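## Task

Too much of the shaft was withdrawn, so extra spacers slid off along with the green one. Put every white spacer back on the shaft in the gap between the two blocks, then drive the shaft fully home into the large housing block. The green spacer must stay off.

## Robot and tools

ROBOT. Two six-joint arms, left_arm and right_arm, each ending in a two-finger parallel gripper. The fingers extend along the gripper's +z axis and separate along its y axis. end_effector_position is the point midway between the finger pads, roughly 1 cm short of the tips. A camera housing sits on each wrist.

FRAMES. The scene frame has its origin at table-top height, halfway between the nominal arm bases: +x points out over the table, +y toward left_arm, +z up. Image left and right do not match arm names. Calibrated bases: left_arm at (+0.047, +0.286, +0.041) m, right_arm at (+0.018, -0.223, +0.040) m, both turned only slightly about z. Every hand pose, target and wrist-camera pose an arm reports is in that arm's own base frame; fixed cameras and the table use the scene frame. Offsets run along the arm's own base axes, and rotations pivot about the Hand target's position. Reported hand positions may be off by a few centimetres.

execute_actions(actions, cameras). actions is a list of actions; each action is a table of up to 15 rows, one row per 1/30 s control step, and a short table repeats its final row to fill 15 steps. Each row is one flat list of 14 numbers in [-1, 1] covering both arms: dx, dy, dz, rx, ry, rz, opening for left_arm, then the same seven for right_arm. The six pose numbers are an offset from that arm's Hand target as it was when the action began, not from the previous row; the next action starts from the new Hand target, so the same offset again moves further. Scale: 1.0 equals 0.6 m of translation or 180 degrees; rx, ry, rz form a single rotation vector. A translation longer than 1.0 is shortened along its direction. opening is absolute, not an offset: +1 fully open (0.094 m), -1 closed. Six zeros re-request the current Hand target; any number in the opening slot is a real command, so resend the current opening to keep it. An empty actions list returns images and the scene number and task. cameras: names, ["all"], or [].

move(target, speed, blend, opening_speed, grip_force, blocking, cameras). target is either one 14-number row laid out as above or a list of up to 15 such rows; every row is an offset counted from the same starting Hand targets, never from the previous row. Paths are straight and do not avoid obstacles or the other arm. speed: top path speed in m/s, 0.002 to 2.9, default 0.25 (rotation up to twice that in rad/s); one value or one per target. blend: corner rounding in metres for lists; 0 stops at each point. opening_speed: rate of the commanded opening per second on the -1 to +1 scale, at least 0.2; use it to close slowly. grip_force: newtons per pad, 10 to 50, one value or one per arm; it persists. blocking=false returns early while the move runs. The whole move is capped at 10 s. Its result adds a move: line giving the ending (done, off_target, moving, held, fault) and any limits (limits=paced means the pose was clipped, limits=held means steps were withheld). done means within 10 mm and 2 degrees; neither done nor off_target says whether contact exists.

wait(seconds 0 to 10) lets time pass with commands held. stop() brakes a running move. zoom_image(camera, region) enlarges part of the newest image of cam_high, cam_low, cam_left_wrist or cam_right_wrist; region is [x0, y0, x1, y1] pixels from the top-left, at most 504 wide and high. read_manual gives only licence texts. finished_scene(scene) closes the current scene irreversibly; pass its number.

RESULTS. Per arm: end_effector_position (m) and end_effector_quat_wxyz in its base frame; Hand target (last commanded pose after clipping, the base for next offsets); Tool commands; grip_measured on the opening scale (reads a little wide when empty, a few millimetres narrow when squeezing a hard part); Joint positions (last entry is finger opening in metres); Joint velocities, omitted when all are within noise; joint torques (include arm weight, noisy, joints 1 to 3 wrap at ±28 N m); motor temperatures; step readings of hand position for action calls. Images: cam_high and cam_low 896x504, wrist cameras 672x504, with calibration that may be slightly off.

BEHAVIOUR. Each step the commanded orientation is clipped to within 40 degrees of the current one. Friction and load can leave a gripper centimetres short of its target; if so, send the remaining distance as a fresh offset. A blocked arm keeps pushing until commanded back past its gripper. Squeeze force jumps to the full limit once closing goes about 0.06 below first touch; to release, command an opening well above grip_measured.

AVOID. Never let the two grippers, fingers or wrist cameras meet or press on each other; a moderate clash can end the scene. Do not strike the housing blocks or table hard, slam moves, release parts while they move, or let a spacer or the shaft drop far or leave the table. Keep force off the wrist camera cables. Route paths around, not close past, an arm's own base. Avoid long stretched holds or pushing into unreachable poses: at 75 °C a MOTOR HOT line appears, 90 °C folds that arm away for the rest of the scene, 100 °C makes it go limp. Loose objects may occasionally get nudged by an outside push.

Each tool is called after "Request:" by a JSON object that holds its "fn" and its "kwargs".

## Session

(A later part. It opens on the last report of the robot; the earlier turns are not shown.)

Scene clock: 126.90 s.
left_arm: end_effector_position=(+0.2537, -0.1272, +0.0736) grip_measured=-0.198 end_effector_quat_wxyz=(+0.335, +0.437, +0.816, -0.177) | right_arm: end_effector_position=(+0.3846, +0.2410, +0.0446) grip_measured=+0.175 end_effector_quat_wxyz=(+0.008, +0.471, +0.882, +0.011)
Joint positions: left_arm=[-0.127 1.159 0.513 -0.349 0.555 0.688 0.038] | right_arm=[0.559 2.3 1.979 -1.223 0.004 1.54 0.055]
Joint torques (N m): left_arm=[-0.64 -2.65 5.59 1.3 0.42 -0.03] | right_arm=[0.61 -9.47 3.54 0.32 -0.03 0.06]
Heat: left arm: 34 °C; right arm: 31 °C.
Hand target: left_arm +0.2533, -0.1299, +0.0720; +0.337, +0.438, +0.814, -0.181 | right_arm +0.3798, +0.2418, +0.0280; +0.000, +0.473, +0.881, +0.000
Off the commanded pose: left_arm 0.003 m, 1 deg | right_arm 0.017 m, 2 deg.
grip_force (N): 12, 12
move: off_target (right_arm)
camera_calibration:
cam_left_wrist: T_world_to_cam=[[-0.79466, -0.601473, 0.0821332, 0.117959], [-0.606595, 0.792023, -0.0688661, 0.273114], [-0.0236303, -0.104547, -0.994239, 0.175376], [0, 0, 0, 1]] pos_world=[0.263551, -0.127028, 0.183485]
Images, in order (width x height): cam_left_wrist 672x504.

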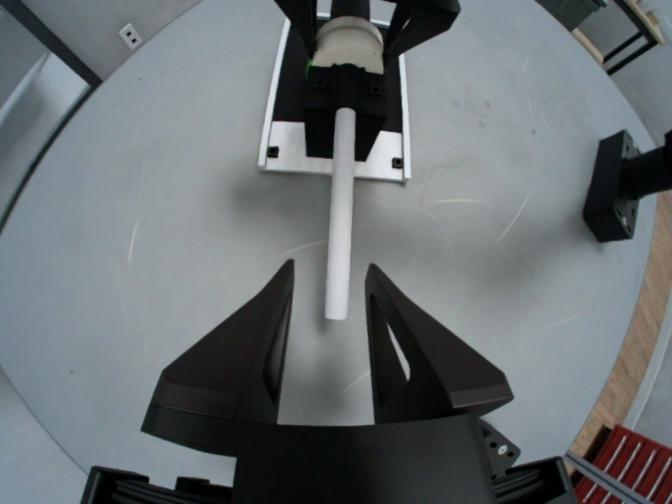

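Request:
{"fn": "move", "kwargs": {"target": [-0.0065,-0.003,-0.04,0,0,0,-0.2,0,0,0,0,0,0,0.05], "speed": 0.08, "cameras": ["cam_left_wrist"]}}

Request:
{"fn": "zoom_image", "kwargs": {"camera": "cam_left_wrist", "region": [220, 60, 460, 340]}}

Scene clock: 129.03 s.
left_arm: end_effector_position=(+0.2500, -0.1294, +0.0495) grip_measured=-0.198 end_effector_quat_wxyz=(+0.335, +0.437, +0.816, -0.178) | right_arm: end_effector_position=(+0.3846, +0.2410, +0.0446) grip_measured=+0.175 end_effector_quat_wxyz=(+0.008, +0.471, +0.882, +0.011)
Joint positions: left_arm=[-0.139 1.205 0.43 -0.215 0.551 0.675 0.038] | right_arm=[0.559 2.3 1.979 -1.223 0.004 1.54 0.055]
Joint torques (N m): left_arm=[-0.73 -2.78 5.26 1.33 0.37 -0.09] | right_arm=[0.64 -9.47 3.51 0.32 -0.02 0.06]
Heat: left arm: 34 °C; right arm: 31 °C.
Hand target: left_arm +0.2495, -0.1316, +0.0480; +0.337, +0.438, +0.814, -0.181 | right_arm +0.3798, +0.2418, +0.0280; +0.000, +0.473, +0.881, +0.000
Off the commanded pose: left_arm 0.003 m, 0 deg | right_arm 0.017 m, 2 deg.
grip_force (N): 12, 12
move: off_target (right_arm)
camera_calibration:
cam_left_wrist: T_world_to_cam=[[-0.795305, -0.600318, 0.0843136, 0.115844], [-0.605693, 0.792645, -0.0696409, 0.270826], [-0.025024, -0.106454, -0.994003, 0.151195], [0, 0, 0, 1]] pos_world=[0.259952, -0.12903, 0.159381]
Images, in order (width x height): cam_left_wrist 672x504.

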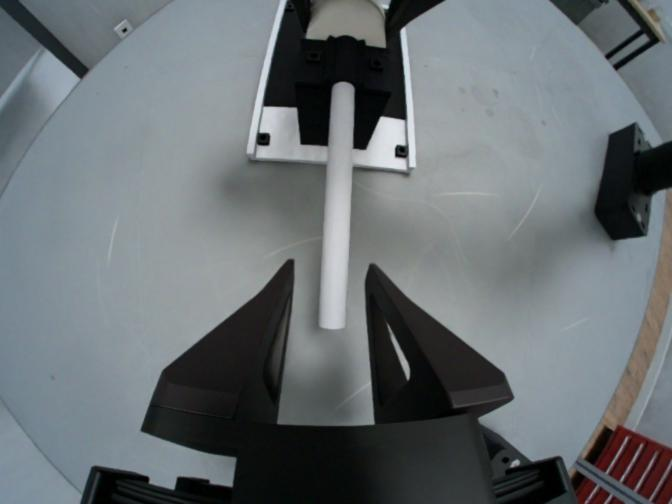

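Scaled by 1.800 from the camera's 672x504 image, which has a finer 960x720 frame.

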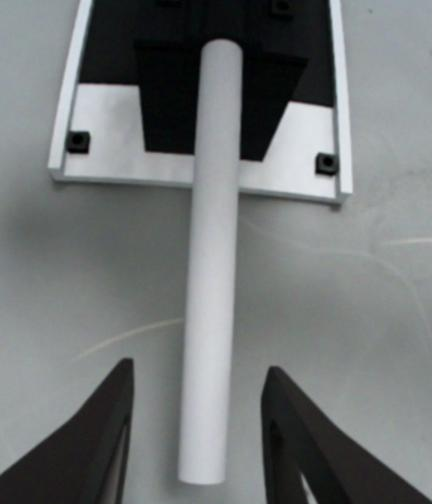

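Request:
{"fn": "move", "kwargs": {"target": [-0.0055,-0.0045,-0.0145,0,0,0,-0.2,0,0,0,0,0,0,0.05], "speed": 0.06, "cameras": ["cam_left_wrist"]}}

Request:
{"fn": "zoom_image", "kwargs": {"camera": "cam_left_wrist", "region": [220, 60, 460, 340]}}

Scene clock: 130.50 s.
left_arm: end_effector_position=(+0.2469, -0.1323, +0.0409) grip_measured=-0.198 end_effector_quat_wxyz=(+0.335, +0.437, +0.815, -0.178) | right_arm: end_effector_position=(+0.3846, +0.2410, +0.0446) grip_measured=+0.175 end_effector_quat_wxyz=(+0.008, +0.471, +0.882, +0.011)
Joint positions: left_arm=[-0.158 1.218 0.396 -0.157 0.541 0.658 0.038] | right_arm=[0.559 2.3 1.979 -1.223 0.004 1.54 0.055]
Joint torques (N m): left_arm=[-0.65 -2.59 5.05 1.37 0.35 -0.07] | right_arm=[0.61 -9.48 3.52 0.32 -0.03 0.06]
Heat: left arm: 34 °C; right arm: 31 °C.
Hand target: left_arm +0.2461, -0.1344, +0.0393; +0.337, +0.438, +0.814, -0.181 | right_arm +0.3798, +0.2418, +0.0280; +0.000, +0.473, +0.881, +0.000
Off the commanded pose: left_arm 0.003 m, 0 deg | right_arm 0.017 m, 2 deg.
grip_force (N): 12, 12
move: off_target (right_arm)
camera_calibration:
cam_left_wrist: T_world_to_cam=[[-0.795817, -0.599678, 0.084034, 0.112614], [-0.605041, 0.793089, -0.0702521, 0.270639], [-0.0245178, -0.106752, -0.993983, 0.142187], [0, 0, 0, 1]] pos_world=[0.256854, -0.13193, 0.150881]
Images, in order (width x height): cam_left_wrist 672x504.

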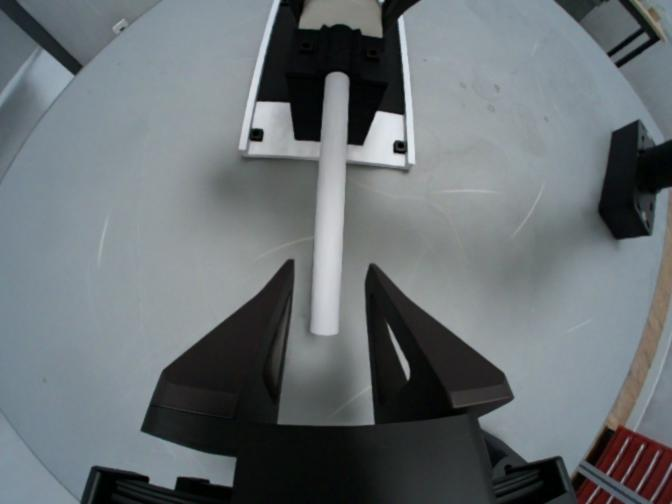

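Scaled by 1.800 from the camera's 672x504 image, which has a finer 960x720 frame.

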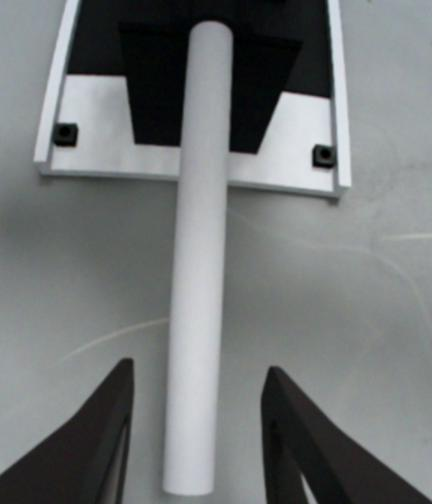

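Request:
{"fn": "move", "kwargs": {"target": [0,0,0,0,0,0,-0.9,0,0,0,0,0,0,0.05], "speed": 0.05, "opening_speed": 0.5, "grip_force": [45, 15], "cameras": ["cam_left_wrist"]}}

Scene clock: 132.63 s.
left_arm: end_effector_position=(+0.2484, -0.1314, +0.0410) grip_measured=-0.700 end_effector_quat_wxyz=(+0.337, +0.436, +0.816, -0.175) | right_arm: end_effector_position=(+0.3846, +0.2410, +0.0446) grip_measured=+0.175 end_effector_quat_wxyz=(+0.008, +0.471, +0.882, +0.011)
Joint positions: left_arm=[-0.158 1.218 0.396 -0.152 0.534 0.655 0.014] | right_arm=[0.559 2.3 1.979 -1.223 0.004 1.54 0.055]
Joint torques (N m): left_arm=[-0.49 -2.69 5.07 1.28 0.42 -0.08] | right_arm=[0.64 -9.48 3.51 0.32 -0.03 0.06]
Heat: left arm: 34 °C; right arm: 31 °C.
Hand target: left_arm +0.2461, -0.1343, +0.0392; +0.337, +0.438, +0.814, -0.181 | right_arm +0.3797, +0.2418, +0.0280; +0.000, +0.473, +0.881, +0.000
Off the commanded pose: left_arm 0.004 m, 1 deg | right_arm 0.017 m, 2 deg.
grip_force (N): 45, 15
move: off_target (right_arm)
camera_calibration:
cam_left_wrist: T_world_to_cam=[[-0.79244, -0.604887, 0.0784337, 0.112985], [-0.609627, 0.78963, -0.0695645, 0.271472], [-0.0198549, -0.102941, -0.994489, 0.141746], [0, 0, 0, 1]] pos_world=[0.257845, -0.131428, 0.150988]
Images, in order (width x height): cam_left_wrist 672x504.

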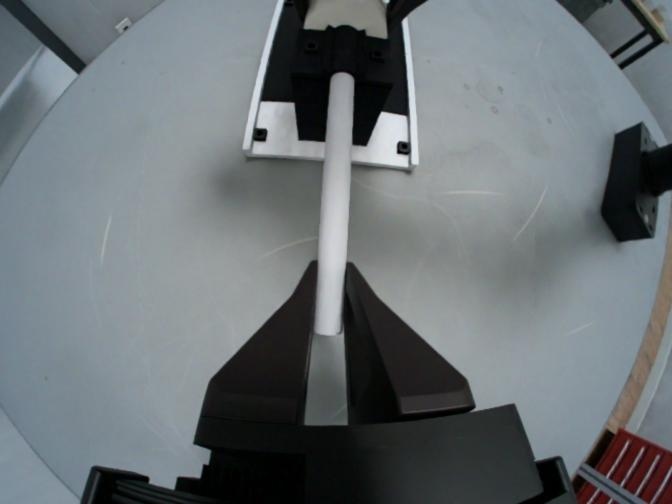

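Request:
{"fn": "move", "kwargs": {"target": [0.019,-0.0275,0,0,0,0,-0.9,0,0,0,0,0,0,0.05], "speed": 0.03, "cameras": ["cam_left_wrist","cam_right_wrist","cam_low"]}}

Request:
{"fn": "zoom_image", "kwargs": {"camera": "cam_low", "region": [375, 225, 455, 285]}}

Request:
{"fn": "zoom_image", "kwargs": {"camera": "cam_right_wrist", "region": [250, 200, 420, 340]}}

Scene clock: 134.67 s.
left_arm: end_effector_position=(+0.2490, -0.1327, +0.0379) grip_measured=-0.700 end_effector_quat_wxyz=(+0.324, +0.434, +0.825, -0.163) | right_arm: end_effector_position=(+0.3847, +0.2410, +0.0434) grip_measured=+0.175 end_effector_quat_wxyz=(+0.008, +0.471, +0.882, +0.011)
Joint positions: left_arm=[-0.191 1.228 0.409 -0.165 0.485 0.628 0.014] | right_arm=[0.559 2.3 1.974 -1.217 0.004 1.54 0.055]
Joint torques (N m): left_arm=[-4.29 1.02 6.83 1.92 0.53 -0.42] | right_arm=[0.61 -9.48 3.93 0.27 -0.03 0.06]
Heat: left arm: 34 °C; right arm: 31 °C.
Hand target: left_arm +0.2576, -0.1509, +0.0393; +0.337, +0.438, +0.814, -0.181 | right_arm +0.3798, +0.2418, +0.0280; +0.000, +0.473, +0.881, +0.000
Off the commanded pose: left_arm 0.020 m, 3 deg | right_arm 0.016 m, 2 deg.
grip_force (N): 45, 15
move: off_target (left_arm, right_arm)
camera_calibration:
cam_left_wrist: T_world_to_cam=[[-0.78242, -0.618467, 0.0729195, 0.108923], [-0.621735, 0.782456, -0.0347519, 0.273373], [-0.0355633, -0.0725272, -0.996732, 0.146577], [0, 0, 0, 1]] pos_world=[0.260402, -0.135906, 0.147656]
cam_right_wrist: T_world_to_cam=[[-0.76706, -0.641187, -0.0223096, 0.449094], [-0.493906, 0.567958, 0.658393, 0.0376103], [-0.409482, 0.516046, -0.752344, 0.173173], [0, 0, 0, 1]] pos_world=[0.433969, 0.177227, 0.115542]
Images, in order (width x height): cam_low 896x504, cam_left_wrist 672x504, cam_right_wrist 672x504.

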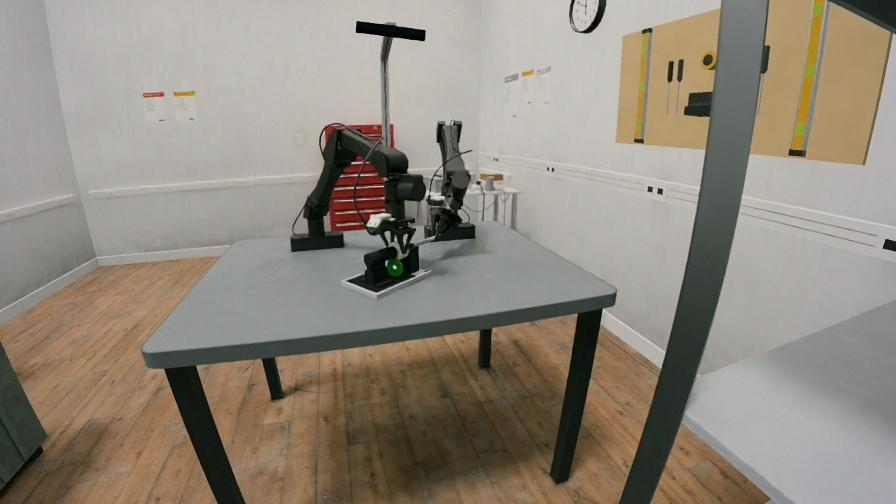

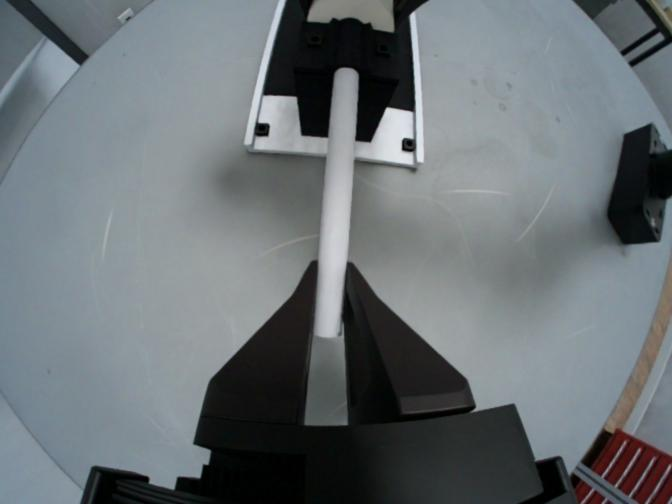

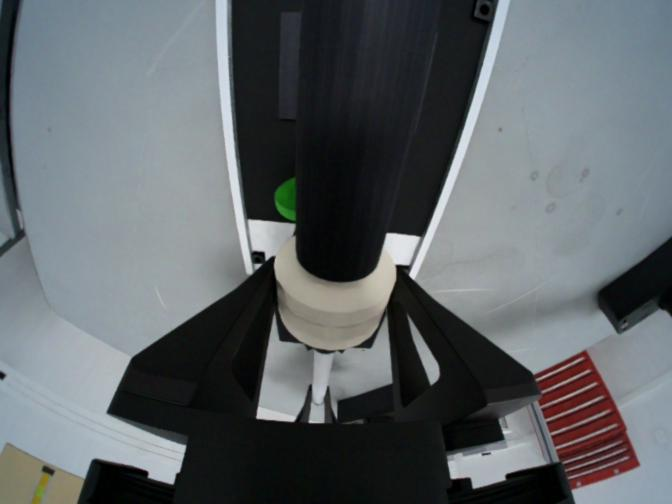

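Scaled by 6.300 from the camera's 896x504 image, which has a finer 1280x720 frame.

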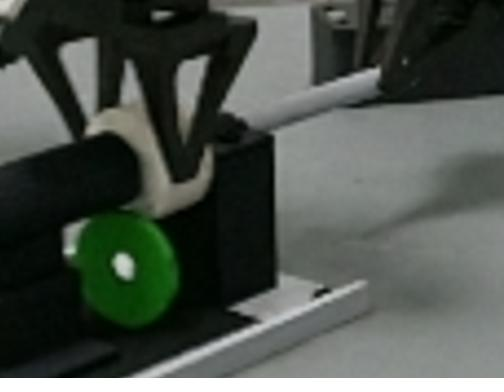

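Scaled by 2.965 from the camera's 672x504 image, which has a finer 960x720 frame.

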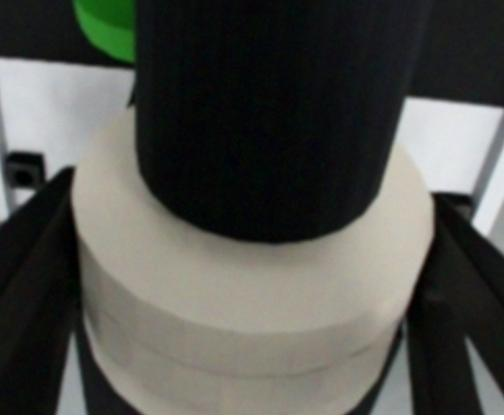

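Request:
{"fn": "zoom_image", "kwargs": {"camera": "cam_right_wrist", "region": [265, 260, 405, 400]}}

Scaled by 3.600 from the camera's 672x504 image, which has a finer 960x720 frame.

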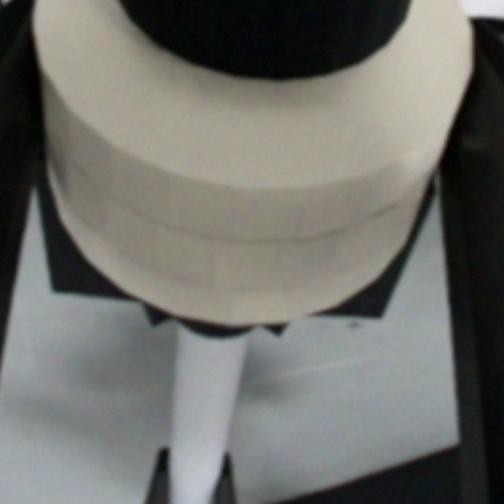

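Request:
{"fn": "move", "kwargs": {"target": [-0.005,0.0078,0,0,0,0,-0.9,0,0,0.006,0,0,0,0.05], "speed": 0.03}}

Scene clock: 139.33 s.
left_arm: end_effector_position=(+0.2489, -0.1326, +0.0378) grip_measured=-0.700 end_effector_quat_wxyz=(+0.324, +0.433, +0.825, -0.163) | right_arm: end_effector_position=(+0.3847, +0.2410, +0.0434) grip_measured=+0.175 end_effector_quat_wxyz=(+0.008, +0.471, +0.882, +0.011)
Joint positions: left_arm=[-0.191 1.228 0.409 -0.165 0.484 0.628 0.014] | right_arm=[0.559 2.3 1.974 -1.217 0.004 1.54 0.055]
Joint torques (N m): left_arm=[-2.32 -0.1 5.93 1.79 0.64 -0.24] | right_arm=[0.62 -9.58 4.81 0.14 -0.03 0.06]
Heat: left arm: 34 °C; right arm: 31 °C.
Hand target: left_arm +0.2546, -0.1462, +0.0393; +0.337, +0.438, +0.814, -0.181 | right_arm +0.3798, +0.2418, +0.0316; +0.000, +0.473, +0.881, +0.000
Off the commanded pose: left_arm 0.015 m, 3 deg | right_arm 0.013 m, 2 deg.
grip_force (N): 45, 15
move: off_target (left_arm, right_arm)

Request:
{"fn": "move", "kwargs": {"target": [0,0,0,0,0,0,-0.9,0,0,0.008,0,0,0,0.05], "speed": 0.03}}

Request:
{"fn": "move", "kwargs": {"target": [0,0,0,0,0,0,-0.9,0,0,0.005,0,0,0,0.05], "speed": 0.03}}

Scene clock: 140.33 s.
left_arm: end_effector_position=(+0.2489, -0.1326, +0.0378) grip_measured=-0.700 end_effector_quat_wxyz=(+0.324, +0.433, +0.825, -0.163) | right_arm: end_effector_position=(+0.3846, +0.2410, +0.0434) grip_measured=+0.175 end_effector_quat_wxyz=(+0.008, +0.471, +0.882, +0.011)
Joint positions: left_arm=[-0.191 1.228 0.409 -0.165 0.484 0.628 0.014] | right_arm=[0.559 2.3 1.974 -1.217 0.004 1.54 0.055]
Joint torques (N m): left_arm=[-2.47 -0.14 6.02 1.8 0.66 -0.25] | right_arm=[0.64 -9.74 6.01 -0.01 -0.03 0.06]
Heat: left arm: 35 °C; right arm: 31 °C.
Hand target: left_arm +0.2546, -0.1462, +0.0393; +0.337, +0.438, +0.814, -0.181 | right_arm +0.3798, +0.2418, +0.0364; +0.000, +0.473, +0.881, +0.000
Off the commanded pose: left_arm 0.015 m, 3 deg | right_arm 0.008 m, 2 deg.
grip_force (N): 45, 15
move: off_target (left_arm)

Scene clock: 141.03 s.
left_arm: end_effector_position=(+0.2489, -0.1326, +0.0378) grip_measured=-0.700 end_effector_quat_wxyz=(+0.324, +0.433, +0.825, -0.163) | right_arm: end_effector_position=(+0.3845, +0.2409, +0.0438) grip_measured=+0.175 end_effector_quat_wxyz=(+0.008, +0.471, +0.882, +0.011)
Joint positions: left_arm=[-0.191 1.228 0.409 -0.165 0.484 0.628 0.014] | right_arm=[0.559 2.3 1.976 -1.22 0.004 1.54 0.055]
Joint torques (N m): left_arm=[-2.48 -0.18 6.05 1.81 0.61 -0.23] | right_arm=[0.65 -9.87 6.67 -0.09 -0.03 0.07]
Heat: left arm: 35 °C; right arm: 31 °C.
Hand target: left_arm +0.2546, -0.1462, +0.0393; +0.337, +0.438, +0.814, -0.181 | right_arm +0.3798, +0.2418, +0.0395; +0.000, +0.473, +0.881, +0.000
Off the commanded pose: left_arm 0.015 m, 3 deg | right_arm 0.006 m, 2 deg.
grip_force (N): 45, 15
move: off_target (left_arm)

Continue up gradually.

Request:
{"fn": "move", "kwargs": {"target": [0,0,0,0,0,0,-0.9,0,0,0.003,0,0,0,0.05], "speed": 0.03}}

Request:
{"fn": "move", "kwargs": {"target": [0,0,0,0,0,0,-0.9,0,0,0.003,0,0,0,0.05], "speed": 0.03}}

Request:
{"fn": "move", "kwargs": {"target": [0,0,0,0,0,0,-0.9,0,0,0.003,0,0,0,0.05], "speed": 0.03}}

Scene clock: 142.00 s.
left_arm: end_effector_position=(+0.2489, -0.1326, +0.0378) grip_measured=-0.700 end_effector_quat_wxyz=(+0.324, +0.433, +0.825, -0.163) | right_arm: end_effector_position=(+0.3846, +0.2410, +0.0441) grip_measured=+0.175 end_effector_quat_wxyz=(+0.008, +0.471, +0.882, +0.011)
Joint positions: left_arm=[-0.191 1.228 0.409 -0.165 0.484 0.628 0.014] | right_arm=[0.559 2.3 1.977 -1.221 0.004 1.54 0.055]
Joint torques (N m): left_arm=[-2.41 -0.18 6.08 1.79 0.65 -0.24] | right_arm=[0.61 -9.94 7.01 -0.14 -0.04 0.06]
Heat: left arm: 35 °C; right arm: 31 °C.
Hand target: left_arm +0.2546, -0.1462, +0.0393; +0.337, +0.438, +0.814, -0.181 | right_arm +0.3798, +0.2418, +0.0412; +0.000, +0.473, +0.881, +0.000
Off the commanded pose: left_arm 0.015 m, 3 deg | right_arm 0.006 m, 2 deg.
grip_force (N): 45, 15
move: off_target (left_arm)

Scene clock: 142.70 s.
left_arm: end_effector_position=(+0.2489, -0.1326, +0.0378) grip_measured=-0.700 end_effector_quat_wxyz=(+0.324, +0.434, +0.825, -0.163) | right_arm: end_effector_position=(+0.3844, +0.2409, +0.0445) grip_measured=+0.175 end_effector_quat_wxyz=(+0.008, +0.471, +0.882, +0.010)
Joint positions: left_arm=[-0.191 1.228 0.409 -0.165 0.484 0.628 0.014] | right_arm=[0.559 2.3 1.978 -1.223 0.004 1.54 0.055]
Joint torques (N m): left_arm=[-2.33 -0.12 6.08 1.83 0.63 -0.27] | right_arm=[0.64 -9.99 7.39 -0.18 -0.04 0.07]
Heat: left arm: 35 °C; right arm: 31 °C.
Hand target: left_arm +0.2546, -0.1462, +0.0393; +0.337, +0.438, +0.814, -0.181 | right_arm +0.3798, +0.2418, +0.0430; +0.000, +0.473, +0.881, +0.000
Off the commanded pose: left_arm 0.015 m, 3 deg | right_arm 0.005 m, 2 deg.
grip_force (N): 45, 15
move: off_target (left_arm)

Scene clock: 143.40 s.
left_arm: end_effector_position=(+0.2489, -0.1326, +0.0378) grip_measured=-0.700 end_effector_quat_wxyz=(+0.324, +0.434, +0.825, -0.163) | right_arm: end_effector_position=(+0.3842, +0.2407, +0.0454) grip_measured=+0.175 end_effector_quat_wxyz=(+0.008, +0.471, +0.882, +0.010)
Joint positions: left_arm=[-0.191 1.228 0.409 -0.165 0.484 0.628 0.014] | right_arm=[0.559 2.3 1.982 -1.228 0.004 1.54 0.055]
Joint torques (N m): left_arm=[-2.37 -0.06 5.91 1.81 0.66 -0.24] | right_arm=[0.62 -10.06 7.61 -0.19 -0.03 0.06]
Heat: left arm: 35 °C; right arm: 31 °C.
Hand target: left_arm +0.2546, -0.1462, +0.0393; +0.337, +0.438, +0.814, -0.181 | right_arm +0.3798, +0.2418, +0.0448; +0.000, +0.473, +0.881, +0.000
Off the commanded pose: left_arm 0.015 m, 3 deg | right_arm 0.005 m, 1 deg.
grip_force (N): 45, 15
move: off_target (left_arm)

Request:
{"fn": "move", "kwargs": {"target": [0.005,-0.0078,0,0,0,0,-0.9,0,0,0,0,0,0,0.05], "speed": 0.03}}

Request:
{"fn": "move", "kwargs": {"target": [0,0,0,0,0,0,-0.9,0,0,0.005,0,0,0,0.05], "speed": 0.03}}

Request:
{"fn": "move", "kwargs": {"target": [0,0,0,0,0,0,-0.9,0,0,-0.015,0,0,0,0.05], "speed": 0.03}}

Request:
{"fn": "move", "kwargs": {"target": [0,0,0,0,0,0,-0.9,0,0,-0.01,0,0,0,0.05], "speed": 0.03}}

Scene clock: 145.00 s.
left_arm: end_effector_position=(+0.2489, -0.1326, +0.0378) grip_measured=-0.700 end_effector_quat_wxyz=(+0.324, +0.433, +0.825, -0.163) | right_arm: end_effector_position=(+0.3842, +0.2407, +0.0454) grip_measured=+0.175 end_effector_quat_wxyz=(+0.008, +0.471, +0.882, +0.010)
Joint positions: left_arm=[-0.191 1.228 0.409 -0.166 0.483 0.627 0.014] | right_arm=[0.559 2.3 1.982 -1.228 0.004 1.54 0.055]
Joint torques (N m): left_arm=[-4.18 1.11 6.74 1.92 0.54 -0.39] | right_arm=[0.64 -10.04 7.6 -0.19 -0.03 0.06]
Heat: left arm: 35 °C; right arm: 31 °C.
Hand target: left_arm +0.2575, -0.1508, +0.0392; +0.337, +0.438, +0.814, -0.181 | right_arm +0.3798, +0.2418, +0.0448; +0.000, +0.473, +0.881, +0.000
Off the commanded pose: left_arm 0.020 m, 3 deg | right_arm 0.005 m, 1 deg.
grip_force (N): 45, 15
move: off_target (left_arm)

Scene clock: 145.70 s.
left_arm: end_effector_position=(+0.2489, -0.1326, +0.0378) grip_measured=-0.700 end_effector_quat_wxyz=(+0.324, +0.433, +0.825, -0.163) | right_arm: end_effector_position=(+0.3845, +0.2409, +0.0462) grip_measured=+0.175 end_effector_quat_wxyz=(+0.008, +0.471, +0.882, +0.010)
Joint positions: left_arm=[-0.191 1.228 0.409 -0.166 0.483 0.627 0.014] | right_arm=[0.559 2.3 1.985 -1.23 0.004 1.54 0.055]
Joint torques (N m): left_arm=[-4.15 0.91 6.71 1.91 0.55 -0.39] | right_arm=[0.64 -10.17 8.12 -0.28 -0.03 0.05]
Heat: left arm: 35 °C; right arm: 31 °C.
Hand target: left_arm +0.2575, -0.1508, +0.0392; +0.337, +0.438, +0.814, -0.181 | right_arm +0.3798, +0.2418, +0.0478; +0.000, +0.473, +0.881, +0.000
Off the commanded pose: left_arm 0.020 m, 3 deg | right_arm 0.005 m, 1 deg.
grip_force (N): 45, 15
move: off_target (left_arm)

Scene clock: 146.40 s.
left_arm: end_effector_position=(+0.2489, -0.1326, +0.0378) grip_measured=-0.700 end_effector_quat_wxyz=(+0.324, +0.433, +0.825, -0.163) | right_arm: end_effector_position=(+0.3846, +0.2410, +0.0462) grip_measured=+0.175 end_effector_quat_wxyz=(+0.008, +0.471, +0.882, +0.011)
Joint positions: left_arm=[-0.191 1.228 0.409 -0.166 0.483 0.627 0.014] | right_arm=[0.559 2.3 1.985 -1.23 0.004 1.54 0.055]
Joint torques (N m): left_arm=[-4.07 0.98 6.79 1.93 0.53 -0.41] | right_arm=[0.64 -9.85 5.72 0.01 -0.03 0.06]
Heat: left arm: 35 °C; right arm: 31 °C.
Hand target: left_arm +0.2575, -0.1508, +0.0392; +0.337, +0.438, +0.814, -0.181 | right_arm +0.3798, +0.2418, +0.0388; +0.000, +0.473, +0.881, +0.000
Off the commanded pose: left_arm 0.020 m, 3 deg | right_arm 0.009 m, 2 deg.
grip_force (N): 45, 15
move: off_target (left_arm)

Scene clock: 147.10 s.
left_arm: end_effector_position=(+0.2489, -0.1326, +0.0378) grip_measured=-0.700 end_effector_quat_wxyz=(+0.324, +0.433, +0.825, -0.163) | right_arm: end_effector_position=(+0.3848, +0.2411, +0.0445) grip_measured=+0.175 end_effector_quat_wxyz=(+0.008, +0.471, +0.882, +0.011)
Joint positions: left_arm=[-0.191 1.228 0.409 -0.166 0.483 0.627 0.014] | right_arm=[0.559 2.3 1.978 -1.222 0.004 1.54 0.055]
Joint torques (N m): left_arm=[-4.03 1.06 6.72 1.91 0.53 -0.38] | right_arm=[0.59 -9.63 4.75 0.15 -0.03 0.06]
Heat: left arm: 35 °C; right arm: 31 °C.
Hand target: left_arm +0.2575, -0.1508, +0.0392; +0.337, +0.438, +0.814, -0.181 | right_arm +0.3798, +0.2418, +0.0328; +0.000, +0.473, +0.881, +0.000
Off the commanded pose: left_arm 0.020 m, 3 deg | right_arm 0.013 m, 2 deg.
grip_force (N): 45, 15
move: off_target (left_arm, right_arm)

Request:
{"fn": "execute_actions", "kwargs": {"actions": []}}

Request:
{"fn": "zoom_image", "kwargs": {"camera": "cam_right_wrist", "region": [265, 260, 405, 400]}}

Request:
{"fn": "zoom_image", "kwargs": {"camera": "cam_left_wrist", "region": [260, 0, 430, 170]}}

Request:
{"fn": "zoom_image", "kwargs": {"camera": "cam_low", "region": [380, 225, 415, 260]}}

Scene clock: 147.80 s.
left_arm: end_effector_position=(+0.2489, -0.1326, +0.0378) grip_measured=-0.700 end_effector_quat_wxyz=(+0.324, +0.433, +0.825, -0.163) | right_arm: end_effector_position=(+0.3848, +0.2411, +0.0445) grip_measured=+0.175 end_effector_quat_wxyz=(+0.008, +0.471, +0.882, +0.011)
Joint positions: left_arm=[-0.191 1.228 0.409 -0.166 0.483 0.627 0.014] | right_arm=[0.559 2.3 1.978 -1.222 0.004 1.54 0.055]
Joint velocities: within noise
Joint torques (N m): left_arm=[-4.14 0.98 6.69 1.91 0.53 -0.39] | right_arm=[0.62 -9.65 4.75 0.15 -0.03 0.05]
Motor temperatures (°C): left_arm=[24 28 28 35 25 26 26] | right_arm=[27 29 26 31 27 26 24]
Heat: left arm: 35 °C; right arm: 31 °C.
Hand target: left_arm +0.2575, -0.1508, +0.0392; +0.337, +0.438, +0.814, -0.181 | right_arm +0.3798, +0.2418, +0.0328; +0.000, +0.473, +0.881, +0.000
Tool commands: left_gripper/opening=-0.9 right_gripper/opening=+0.05
Off the commanded pose: left_arm 0.020 m, 3 deg | right_arm 0.013 m, 2 deg.
grip_force (N): 45, 15
camera_calibration:
cam_left_wrist: T_world_to_cam=[[-0.782053, -0.618921, 0.0730038, 0.10876], [-0.62215, 0.782181, -0.0335053, 0.273254], [-0.036365, -0.0716222, -0.996769, 0.146817], [0, 0, 0, 1]] pos_world=[0.2604, -0.135905, 0.147558]
cam_right_wrist: T_world_to_cam=[[-0.76706, -0.641187, -0.0223096, 0.449198], [-0.493906, 0.567958, 0.658393, 0.0368696], [-0.409482, 0.516046, -0.752344, 0.174116], [0, 0, 0, 1]] pos_world=[0.434069, 0.177227, 0.116742]

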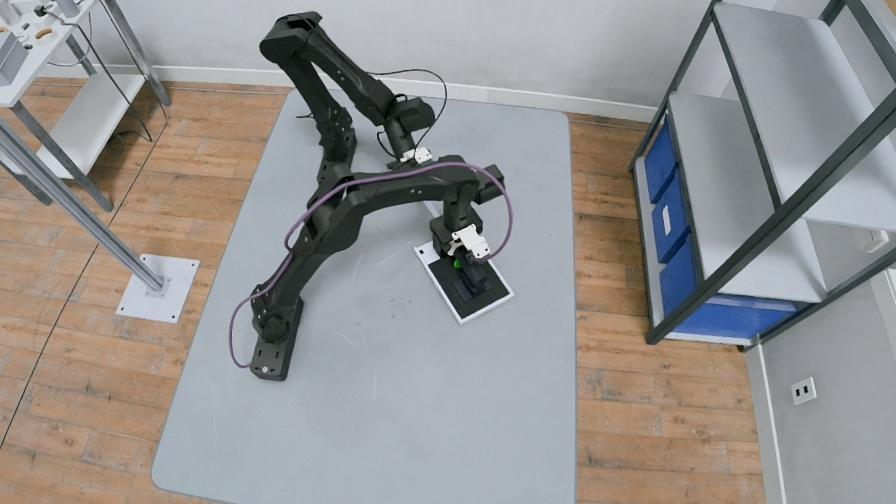

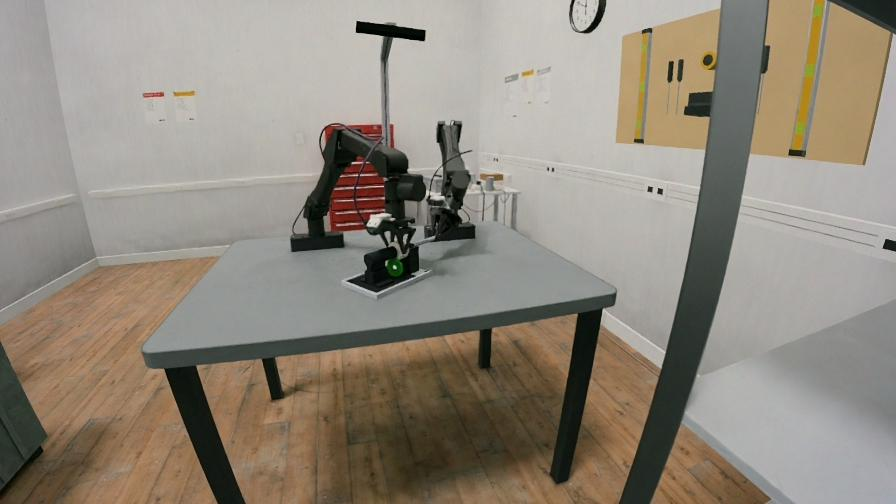

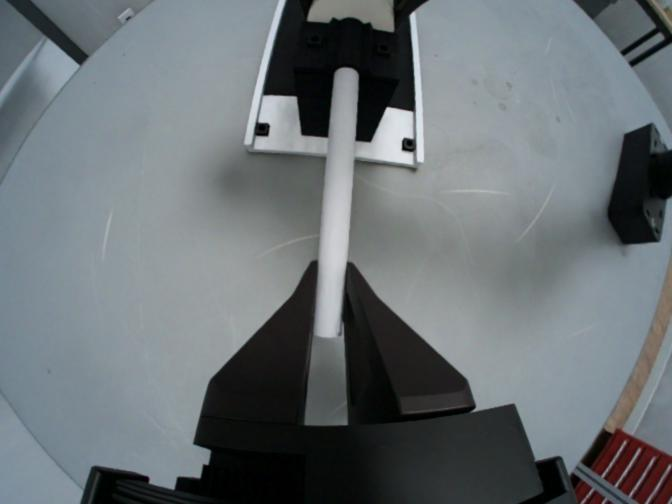

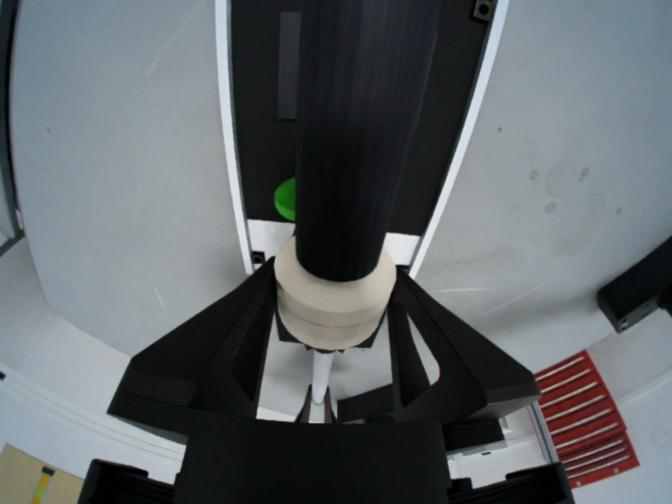

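Scaled by 3.600 from the camera's 672x504 image, which has a finer 960x720 frame.

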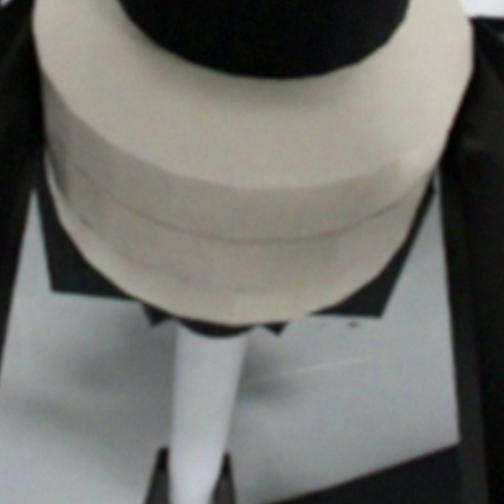

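Scaled by 2.965 from the camera's 672x504 image, which has a finer 960x720 frame.

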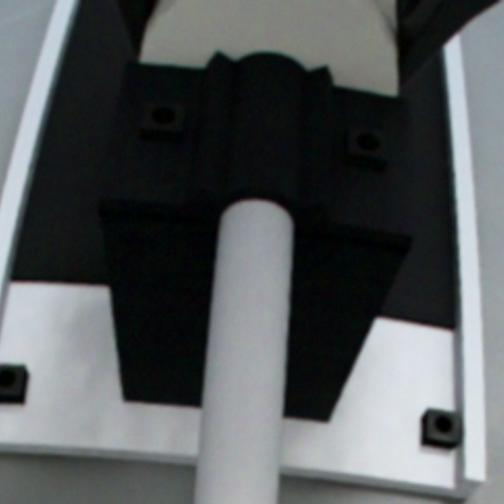

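Scaled by 14.400 from the camera's 896x504 image, which has a finer 1280x720 frame.

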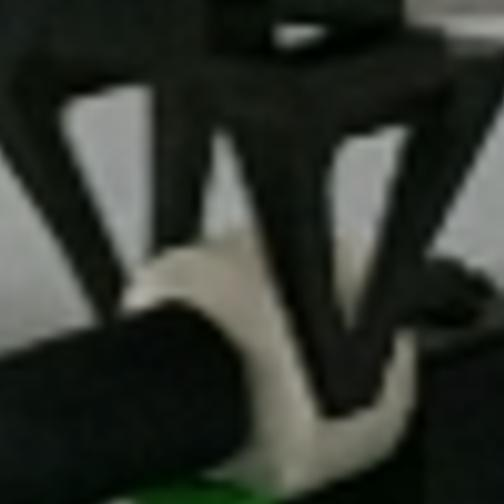

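Request:
{"fn": "move", "kwargs": {"target": [0.024,-0.006,0.003,0,0,0,-0.9,0,0,0,0,0,0,0.05], "speed": 0.03}}

Scene clock: 150.53 s.
left_arm: end_effector_position=(+0.2507, -0.1344, +0.0362) grip_measured=-0.700 end_effector_quat_wxyz=(+0.302, +0.431, +0.832, -0.174) | right_arm: end_effector_position=(+0.3848, +0.2411, +0.0445) grip_measured=+0.175 end_effector_quat_wxyz=(+0.008, +0.471, +0.882, +0.011)
Joint positions: left_arm=[-0.191 1.276 0.456 -0.212 0.492 0.626 0.014] | right_arm=[0.559 2.3 1.978 -1.222 0.004 1.54 0.055]
Joint torques (N m): left_arm=[-3.84 0.88 7.15 2.32 0.51 -0.38] | right_arm=[0.62 -9.62 4.75 0.14 -0.03 0.06]
Heat: left arm: 35 °C; right arm: 31 °C.
Hand target: left_arm +0.2719, -0.1544, +0.0411; +0.337, +0.438, +0.814, -0.181 | right_arm +0.3798, +0.2418, +0.0328; +0.000, +0.473, +0.881, +0.000
Off the commanded pose: left_arm 0.030 m, 5 deg | right_arm 0.013 m, 2 deg.
grip_force (N): 45, 15
move: off_target (left_arm, right_arm)

Request:
{"fn": "move", "kwargs": {"target": [0,0,0,0,0,0,-0.9,-0.004,-0.0027,0.004,0,0,0,0.05], "speed": 0.03}}

Request:
{"fn": "move", "kwargs": {"target": [0,0,0,0,0,0,-0.9,-0.003,-0.002,0.002,0,0,0,0.05], "speed": 0.03}}

Request:
{"fn": "move", "kwargs": {"target": [0,0,0,0,0,0,-0.9,-0.003,-0.002,0.002,0,0,0,0.05], "speed": 0.03}}

Scene clock: 152.67 s.
left_arm: end_effector_position=(+0.2507, -0.1344, +0.0362) grip_measured=-0.700 end_effector_quat_wxyz=(+0.302, +0.431, +0.832, -0.174) | right_arm: end_effector_position=(+0.3844, +0.2409, +0.0436) grip_measured=+0.175 end_effector_quat_wxyz=(+0.008, +0.471, +0.882, +0.011)
Joint positions: left_arm=[-0.191 1.276 0.456 -0.212 0.492 0.626 0.014] | right_arm=[0.559 2.3 1.975 -1.219 0.004 1.54 0.055]
Joint torques (N m): left_arm=[-3.74 0.99 7.3 2.32 0.48 -0.32] | right_arm=[0.59 -10.63 3.92 0.12 -0.03 0.06]
Heat: left arm: 36 °C; right arm: 31 °C.
Hand target: left_arm +0.2719, -0.1544, +0.0411; +0.337, +0.438, +0.814, -0.181 | right_arm +0.3774, +0.2402, +0.0353; +0.000, +0.473, +0.881, +0.000
Off the commanded pose: left_arm 0.030 m, 5 deg | right_arm 0.011 m, 2 deg.
grip_force (N): 45, 15
move: off_target (left_arm, right_arm)

Scene clock: 153.37 s.
left_arm: end_effector_position=(+0.2507, -0.1344, +0.0362) grip_measured=-0.700 end_effector_quat_wxyz=(+0.302, +0.431, +0.832, -0.174) | right_arm: end_effector_position=(+0.3843, +0.2408, +0.0422) grip_measured=+0.175 end_effector_quat_wxyz=(+0.009, +0.471, +0.882, +0.011)
Joint positions: left_arm=[-0.191 1.276 0.456 -0.212 0.492 0.626 0.014] | right_arm=[0.559 2.297 1.965 -1.21 0.004 1.54 0.055]
Joint torques (N m): left_arm=[-3.95 0.95 7.3 2.3 0.49 -0.36] | right_arm=[0.59 -11.11 3.73 0.07 -0.03 0.06]
Heat: left arm: 36 °C; right arm: 31 °C.
Hand target: left_arm +0.2719, -0.1544, +0.0411; +0.337, +0.438, +0.814, -0.181 | right_arm +0.3756, +0.2390, +0.0363; +0.000, +0.473, +0.881, +0.000
Off the commanded pose: left_arm 0.030 m, 5 deg | right_arm 0.011 m, 2 deg.
grip_force (N): 45, 15
move: off_target (left_arm, right_arm)

Scene clock: 154.07 s.
left_arm: end_effector_position=(+0.2507, -0.1344, +0.0362) grip_measured=-0.700 end_effector_quat_wxyz=(+0.302, +0.431, +0.832, -0.174) | right_arm: end_effector_position=(+0.3842, +0.2407, +0.0422) grip_measured=+0.175 end_effector_quat_wxyz=(+0.010, +0.471, +0.882, +0.014)
Joint positions: left_arm=[-0.191 1.276 0.456 -0.212 0.492 0.626 0.014] | right_arm=[0.559 2.29 1.952 -1.198 0.004 1.54 0.055]
Joint torques (N m): left_arm=[-3.92 0.96 7.27 2.31 0.49 -0.36] | right_arm=[0.59 -11.25 3.77 -0.01 -0.04 0.05]
Heat: left arm: 36 °C; right arm: 31 °C.
Hand target: left_arm +0.2719, -0.1544, +0.0411; +0.337, +0.438, +0.814, -0.181 | right_arm +0.3738, +0.2377, +0.0375; +0.000, +0.473, +0.881, +0.000
Off the commanded pose: left_arm 0.030 m, 5 deg | right_arm 0.012 m, 2 deg.
grip_force (N): 45, 15
move: off_target (left_arm, right_arm)

Request:
{"fn": "move", "kwargs": {"target": [-0.03,0.024,0.002,0,0,0,-0.9,0.01,0.006,0.0,0,0,0,0.05], "speed": 0.04}}

Request:
{"fn": "move", "kwargs": {"target": [0,0,0,0,0,0,-0.9,0,0,0.11,0,0,0,0.05], "speed": 0.06, "grip_force": [45, 30], "cameras": ["cam_left_wrist","cam_right_wrist","cam_low"]}}

Request:
{"fn": "zoom_image", "kwargs": {"camera": "cam_right_wrist", "region": [265, 150, 405, 290]}}

Request:
{"fn": "zoom_image", "kwargs": {"camera": "cam_low", "region": [380, 215, 430, 265]}}

Scene clock: 156.43 s.
left_arm: end_effector_position=(+0.2506, -0.1342, +0.0378) grip_measured=-0.700 end_effector_quat_wxyz=(+0.316, +0.433, +0.826, -0.174) | right_arm: end_effector_position=(+0.3843, +0.2408, +0.0436) grip_measured=+0.175 end_effector_quat_wxyz=(+0.010, +0.471, +0.882, +0.014)
Joint positions: left_arm=[-0.183 1.257 0.433 -0.183 0.505 0.633 0.014] | right_arm=[0.559 2.29 1.957 -1.204 0.004 1.54 0.055]
Joint torques (N m): left_arm=[-0.23 -3.82 4.71 1.64 0.6 -0.02] | right_arm=[0.57 -9.1 7.51 -0.15 -0.03 0.05]
Heat: left arm: 36 °C; right arm: 31 °C.
Hand target: left_arm +0.2539, -0.1401, +0.0423; +0.337, +0.438, +0.814, -0.181 | right_arm +0.3797, +0.2413, +0.0375; +0.000, +0.473, +0.881, +0.000
Off the commanded pose: left_arm 0.008 m, 3 deg | right_arm 0.008 m, 2 deg.
grip_force (N): 45, 15
move: off_target (left_arm)

Scene clock: 158.23 s.
left_arm: end_effector_position=(+0.2506, -0.1342, +0.0379) grip_measured=-0.700 end_effector_quat_wxyz=(+0.316, +0.433, +0.826, -0.174) | right_arm: end_effector_position=(+0.3820, +0.2393, +0.1028) grip_measured=+0.166 end_effector_quat_wxyz=(+0.004, +0.471, +0.882, +0.003)
Joint positions: left_arm=[-0.183 1.257 0.433 -0.182 0.505 0.633 0.014] | right_arm=[0.559 2.32 2.244 -1.486 0.004 1.54 0.055]
Joint torques (N m): left_arm=[-0.28 -3.81 4.68 1.64 0.61 -0.02] | right_arm=[0.57 -10.33 7.28 -0.11 -0.03 0.05]
Heat: left arm: 36 °C; right arm: 31 °C.
Hand target: left_arm +0.2540, -0.1401, +0.0424; +0.337, +0.438, +0.814, -0.181 | right_arm +0.3797, +0.2413, +0.1035; +0.000, +0.473, +0.881, +0.000
Off the commanded pose: left_arm 0.008 m, 3 deg | right_arm 0.003 m, 1 deg.
grip_force (N): 45, 30
move: off_target (left_arm)
camera_calibration:
cam_left_wrist: T_world_to_cam=[[-0.78521, -0.611606, 0.0968641, 0.109986], [-0.616457, 0.786857, -0.0289323, 0.274653], [-0.058523, -0.0824306, -0.994877, 0.150819], [0, 0, 0, 1]] pos_world=[0.264501, -0.136412, 0.147339]
cam_right_wrist: T_world_to_cam=[[-0.76729, -0.641287, -0.00415026, 0.445514], [-0.48362, 0.574369, 0.660463, -0.00754665], [-0.421163, 0.508774, -0.750847, 0.22375], [0, 0, 0, 1]] pos_world=[0.432423, 0.176199, 0.174835]
Images, in order (width x height): cam_low 896x504, cam_left_wrist 672x504, cam_right_wrist 672x504.

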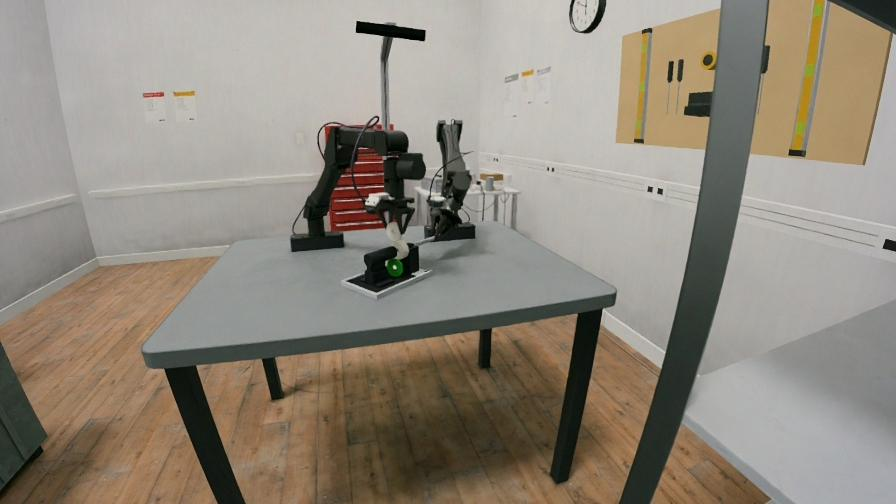

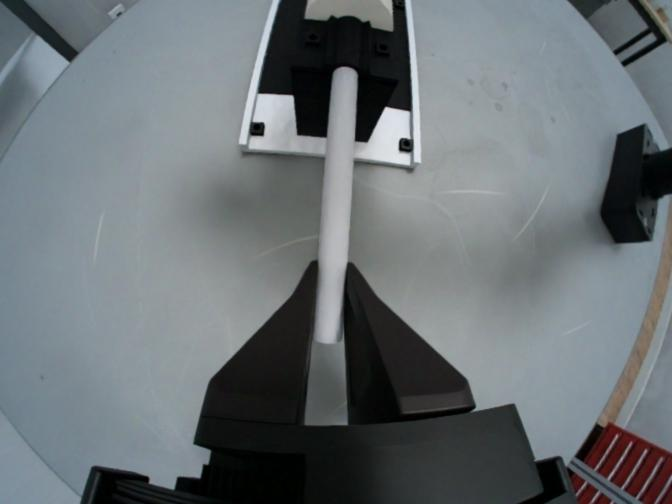

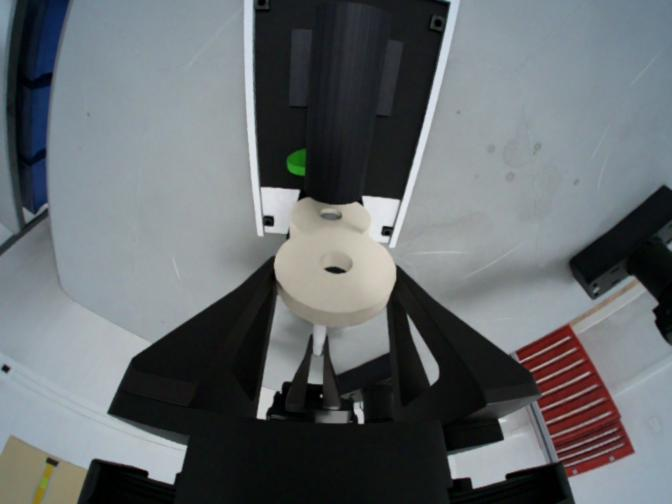

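Scaled by 3.600 from the camera's 672x504 image, which has a finer 960x720 frame.

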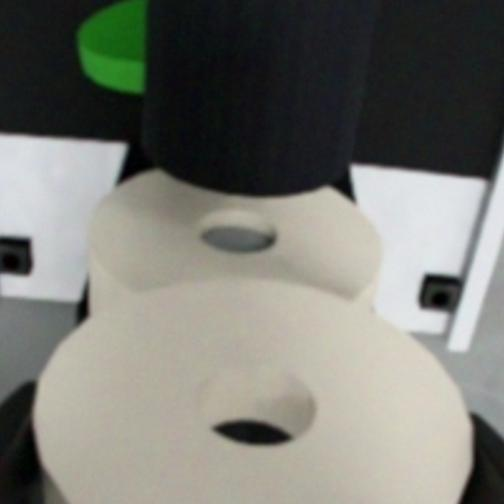

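Scaled by 10.080 from the camera's 896x504 image, which has a finer 1280x720 frame.

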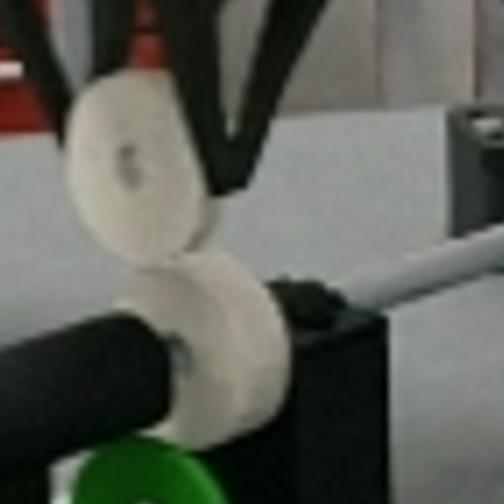

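Request:
{"fn": "move", "kwargs": {"target": [0.018,-0.019,0.02,0,0,0,-0.9,0,0,0,0,0,0,0.05], "speed": 0.03, "grip_force": [50, 30]}}

Scene clock: 161.50 s.
left_arm: end_effector_position=(+0.2505, -0.1347, +0.0382) grip_measured=-0.702 end_effector_quat_wxyz=(+0.307, +0.434, +0.831, -0.166) | right_arm: end_effector_position=(+0.3819, +0.2393, +0.1028) grip_measured=+0.166 end_effector_quat_wxyz=(+0.004, +0.471, +0.882, +0.003)
Joint positions: left_arm=[-0.204 1.256 0.451 -0.211 0.474 0.622 0.014] | right_arm=[0.559 2.32 2.244 -1.486 0.004 1.54 0.055]
Joint torques (N m): left_arm=[-2.43 -2.71 8.34 1.61 0.7 -0.26] | right_arm=[0.57 -10.35 7.3 -0.11 -0.03 0.05]
Heat: left arm: 36 °C; right arm: 31 °C.
Hand target: left_arm +0.2647, -0.1515, +0.0543; +0.337, +0.438, +0.814, -0.181 | right_arm +0.3797, +0.2413, +0.1035; +0.000, +0.473, +0.881, +0.000
Off the commanded pose: left_arm 0.027 m, 4 deg | right_arm 0.003 m, 1 deg.
grip_force (N): 50, 30
move: off_target (left_arm)

Request:
{"fn": "move", "kwargs": {"target": [0.008,-0.008,0.018,0,0,0,-0.9,0,0,0,0,0,0,0.05], "speed": 0.03}}

Scene clock: 162.53 s.
left_arm: end_effector_position=(+0.2515, -0.1361, +0.0399) grip_measured=-0.702 end_effector_quat_wxyz=(+0.295, +0.436, +0.835, -0.157) | right_arm: end_effector_position=(+0.3819, +0.2393, +0.1028) grip_measured=+0.166 end_effector_quat_wxyz=(+0.004, +0.471, +0.882, +0.003)
Joint positions: left_arm=[-0.228 1.261 0.48 -0.25 0.439 0.611 0.014] | right_arm=[0.559 2.32 2.244 -1.486 0.004 1.54 0.055]
Joint torques (N m): left_arm=[-1.58 -3.7 9.65 1.52 0.99 -0.31] | right_arm=[0.54 -10.32 7.31 -0.1 -0.04 0.05]
Heat: left arm: 36 °C; right arm: 31 °C.
Hand target: left_arm +0.2697, -0.1562, +0.0651; +0.337, +0.438, +0.814, -0.181 | right_arm +0.3797, +0.2413, +0.1035; +0.000, +0.473, +0.881, +0.000
Off the commanded pose: left_arm 0.037 m, 6 deg | right_arm 0.003 m, 1 deg.
grip_force (N): 50, 30
move: off_target (left_arm)


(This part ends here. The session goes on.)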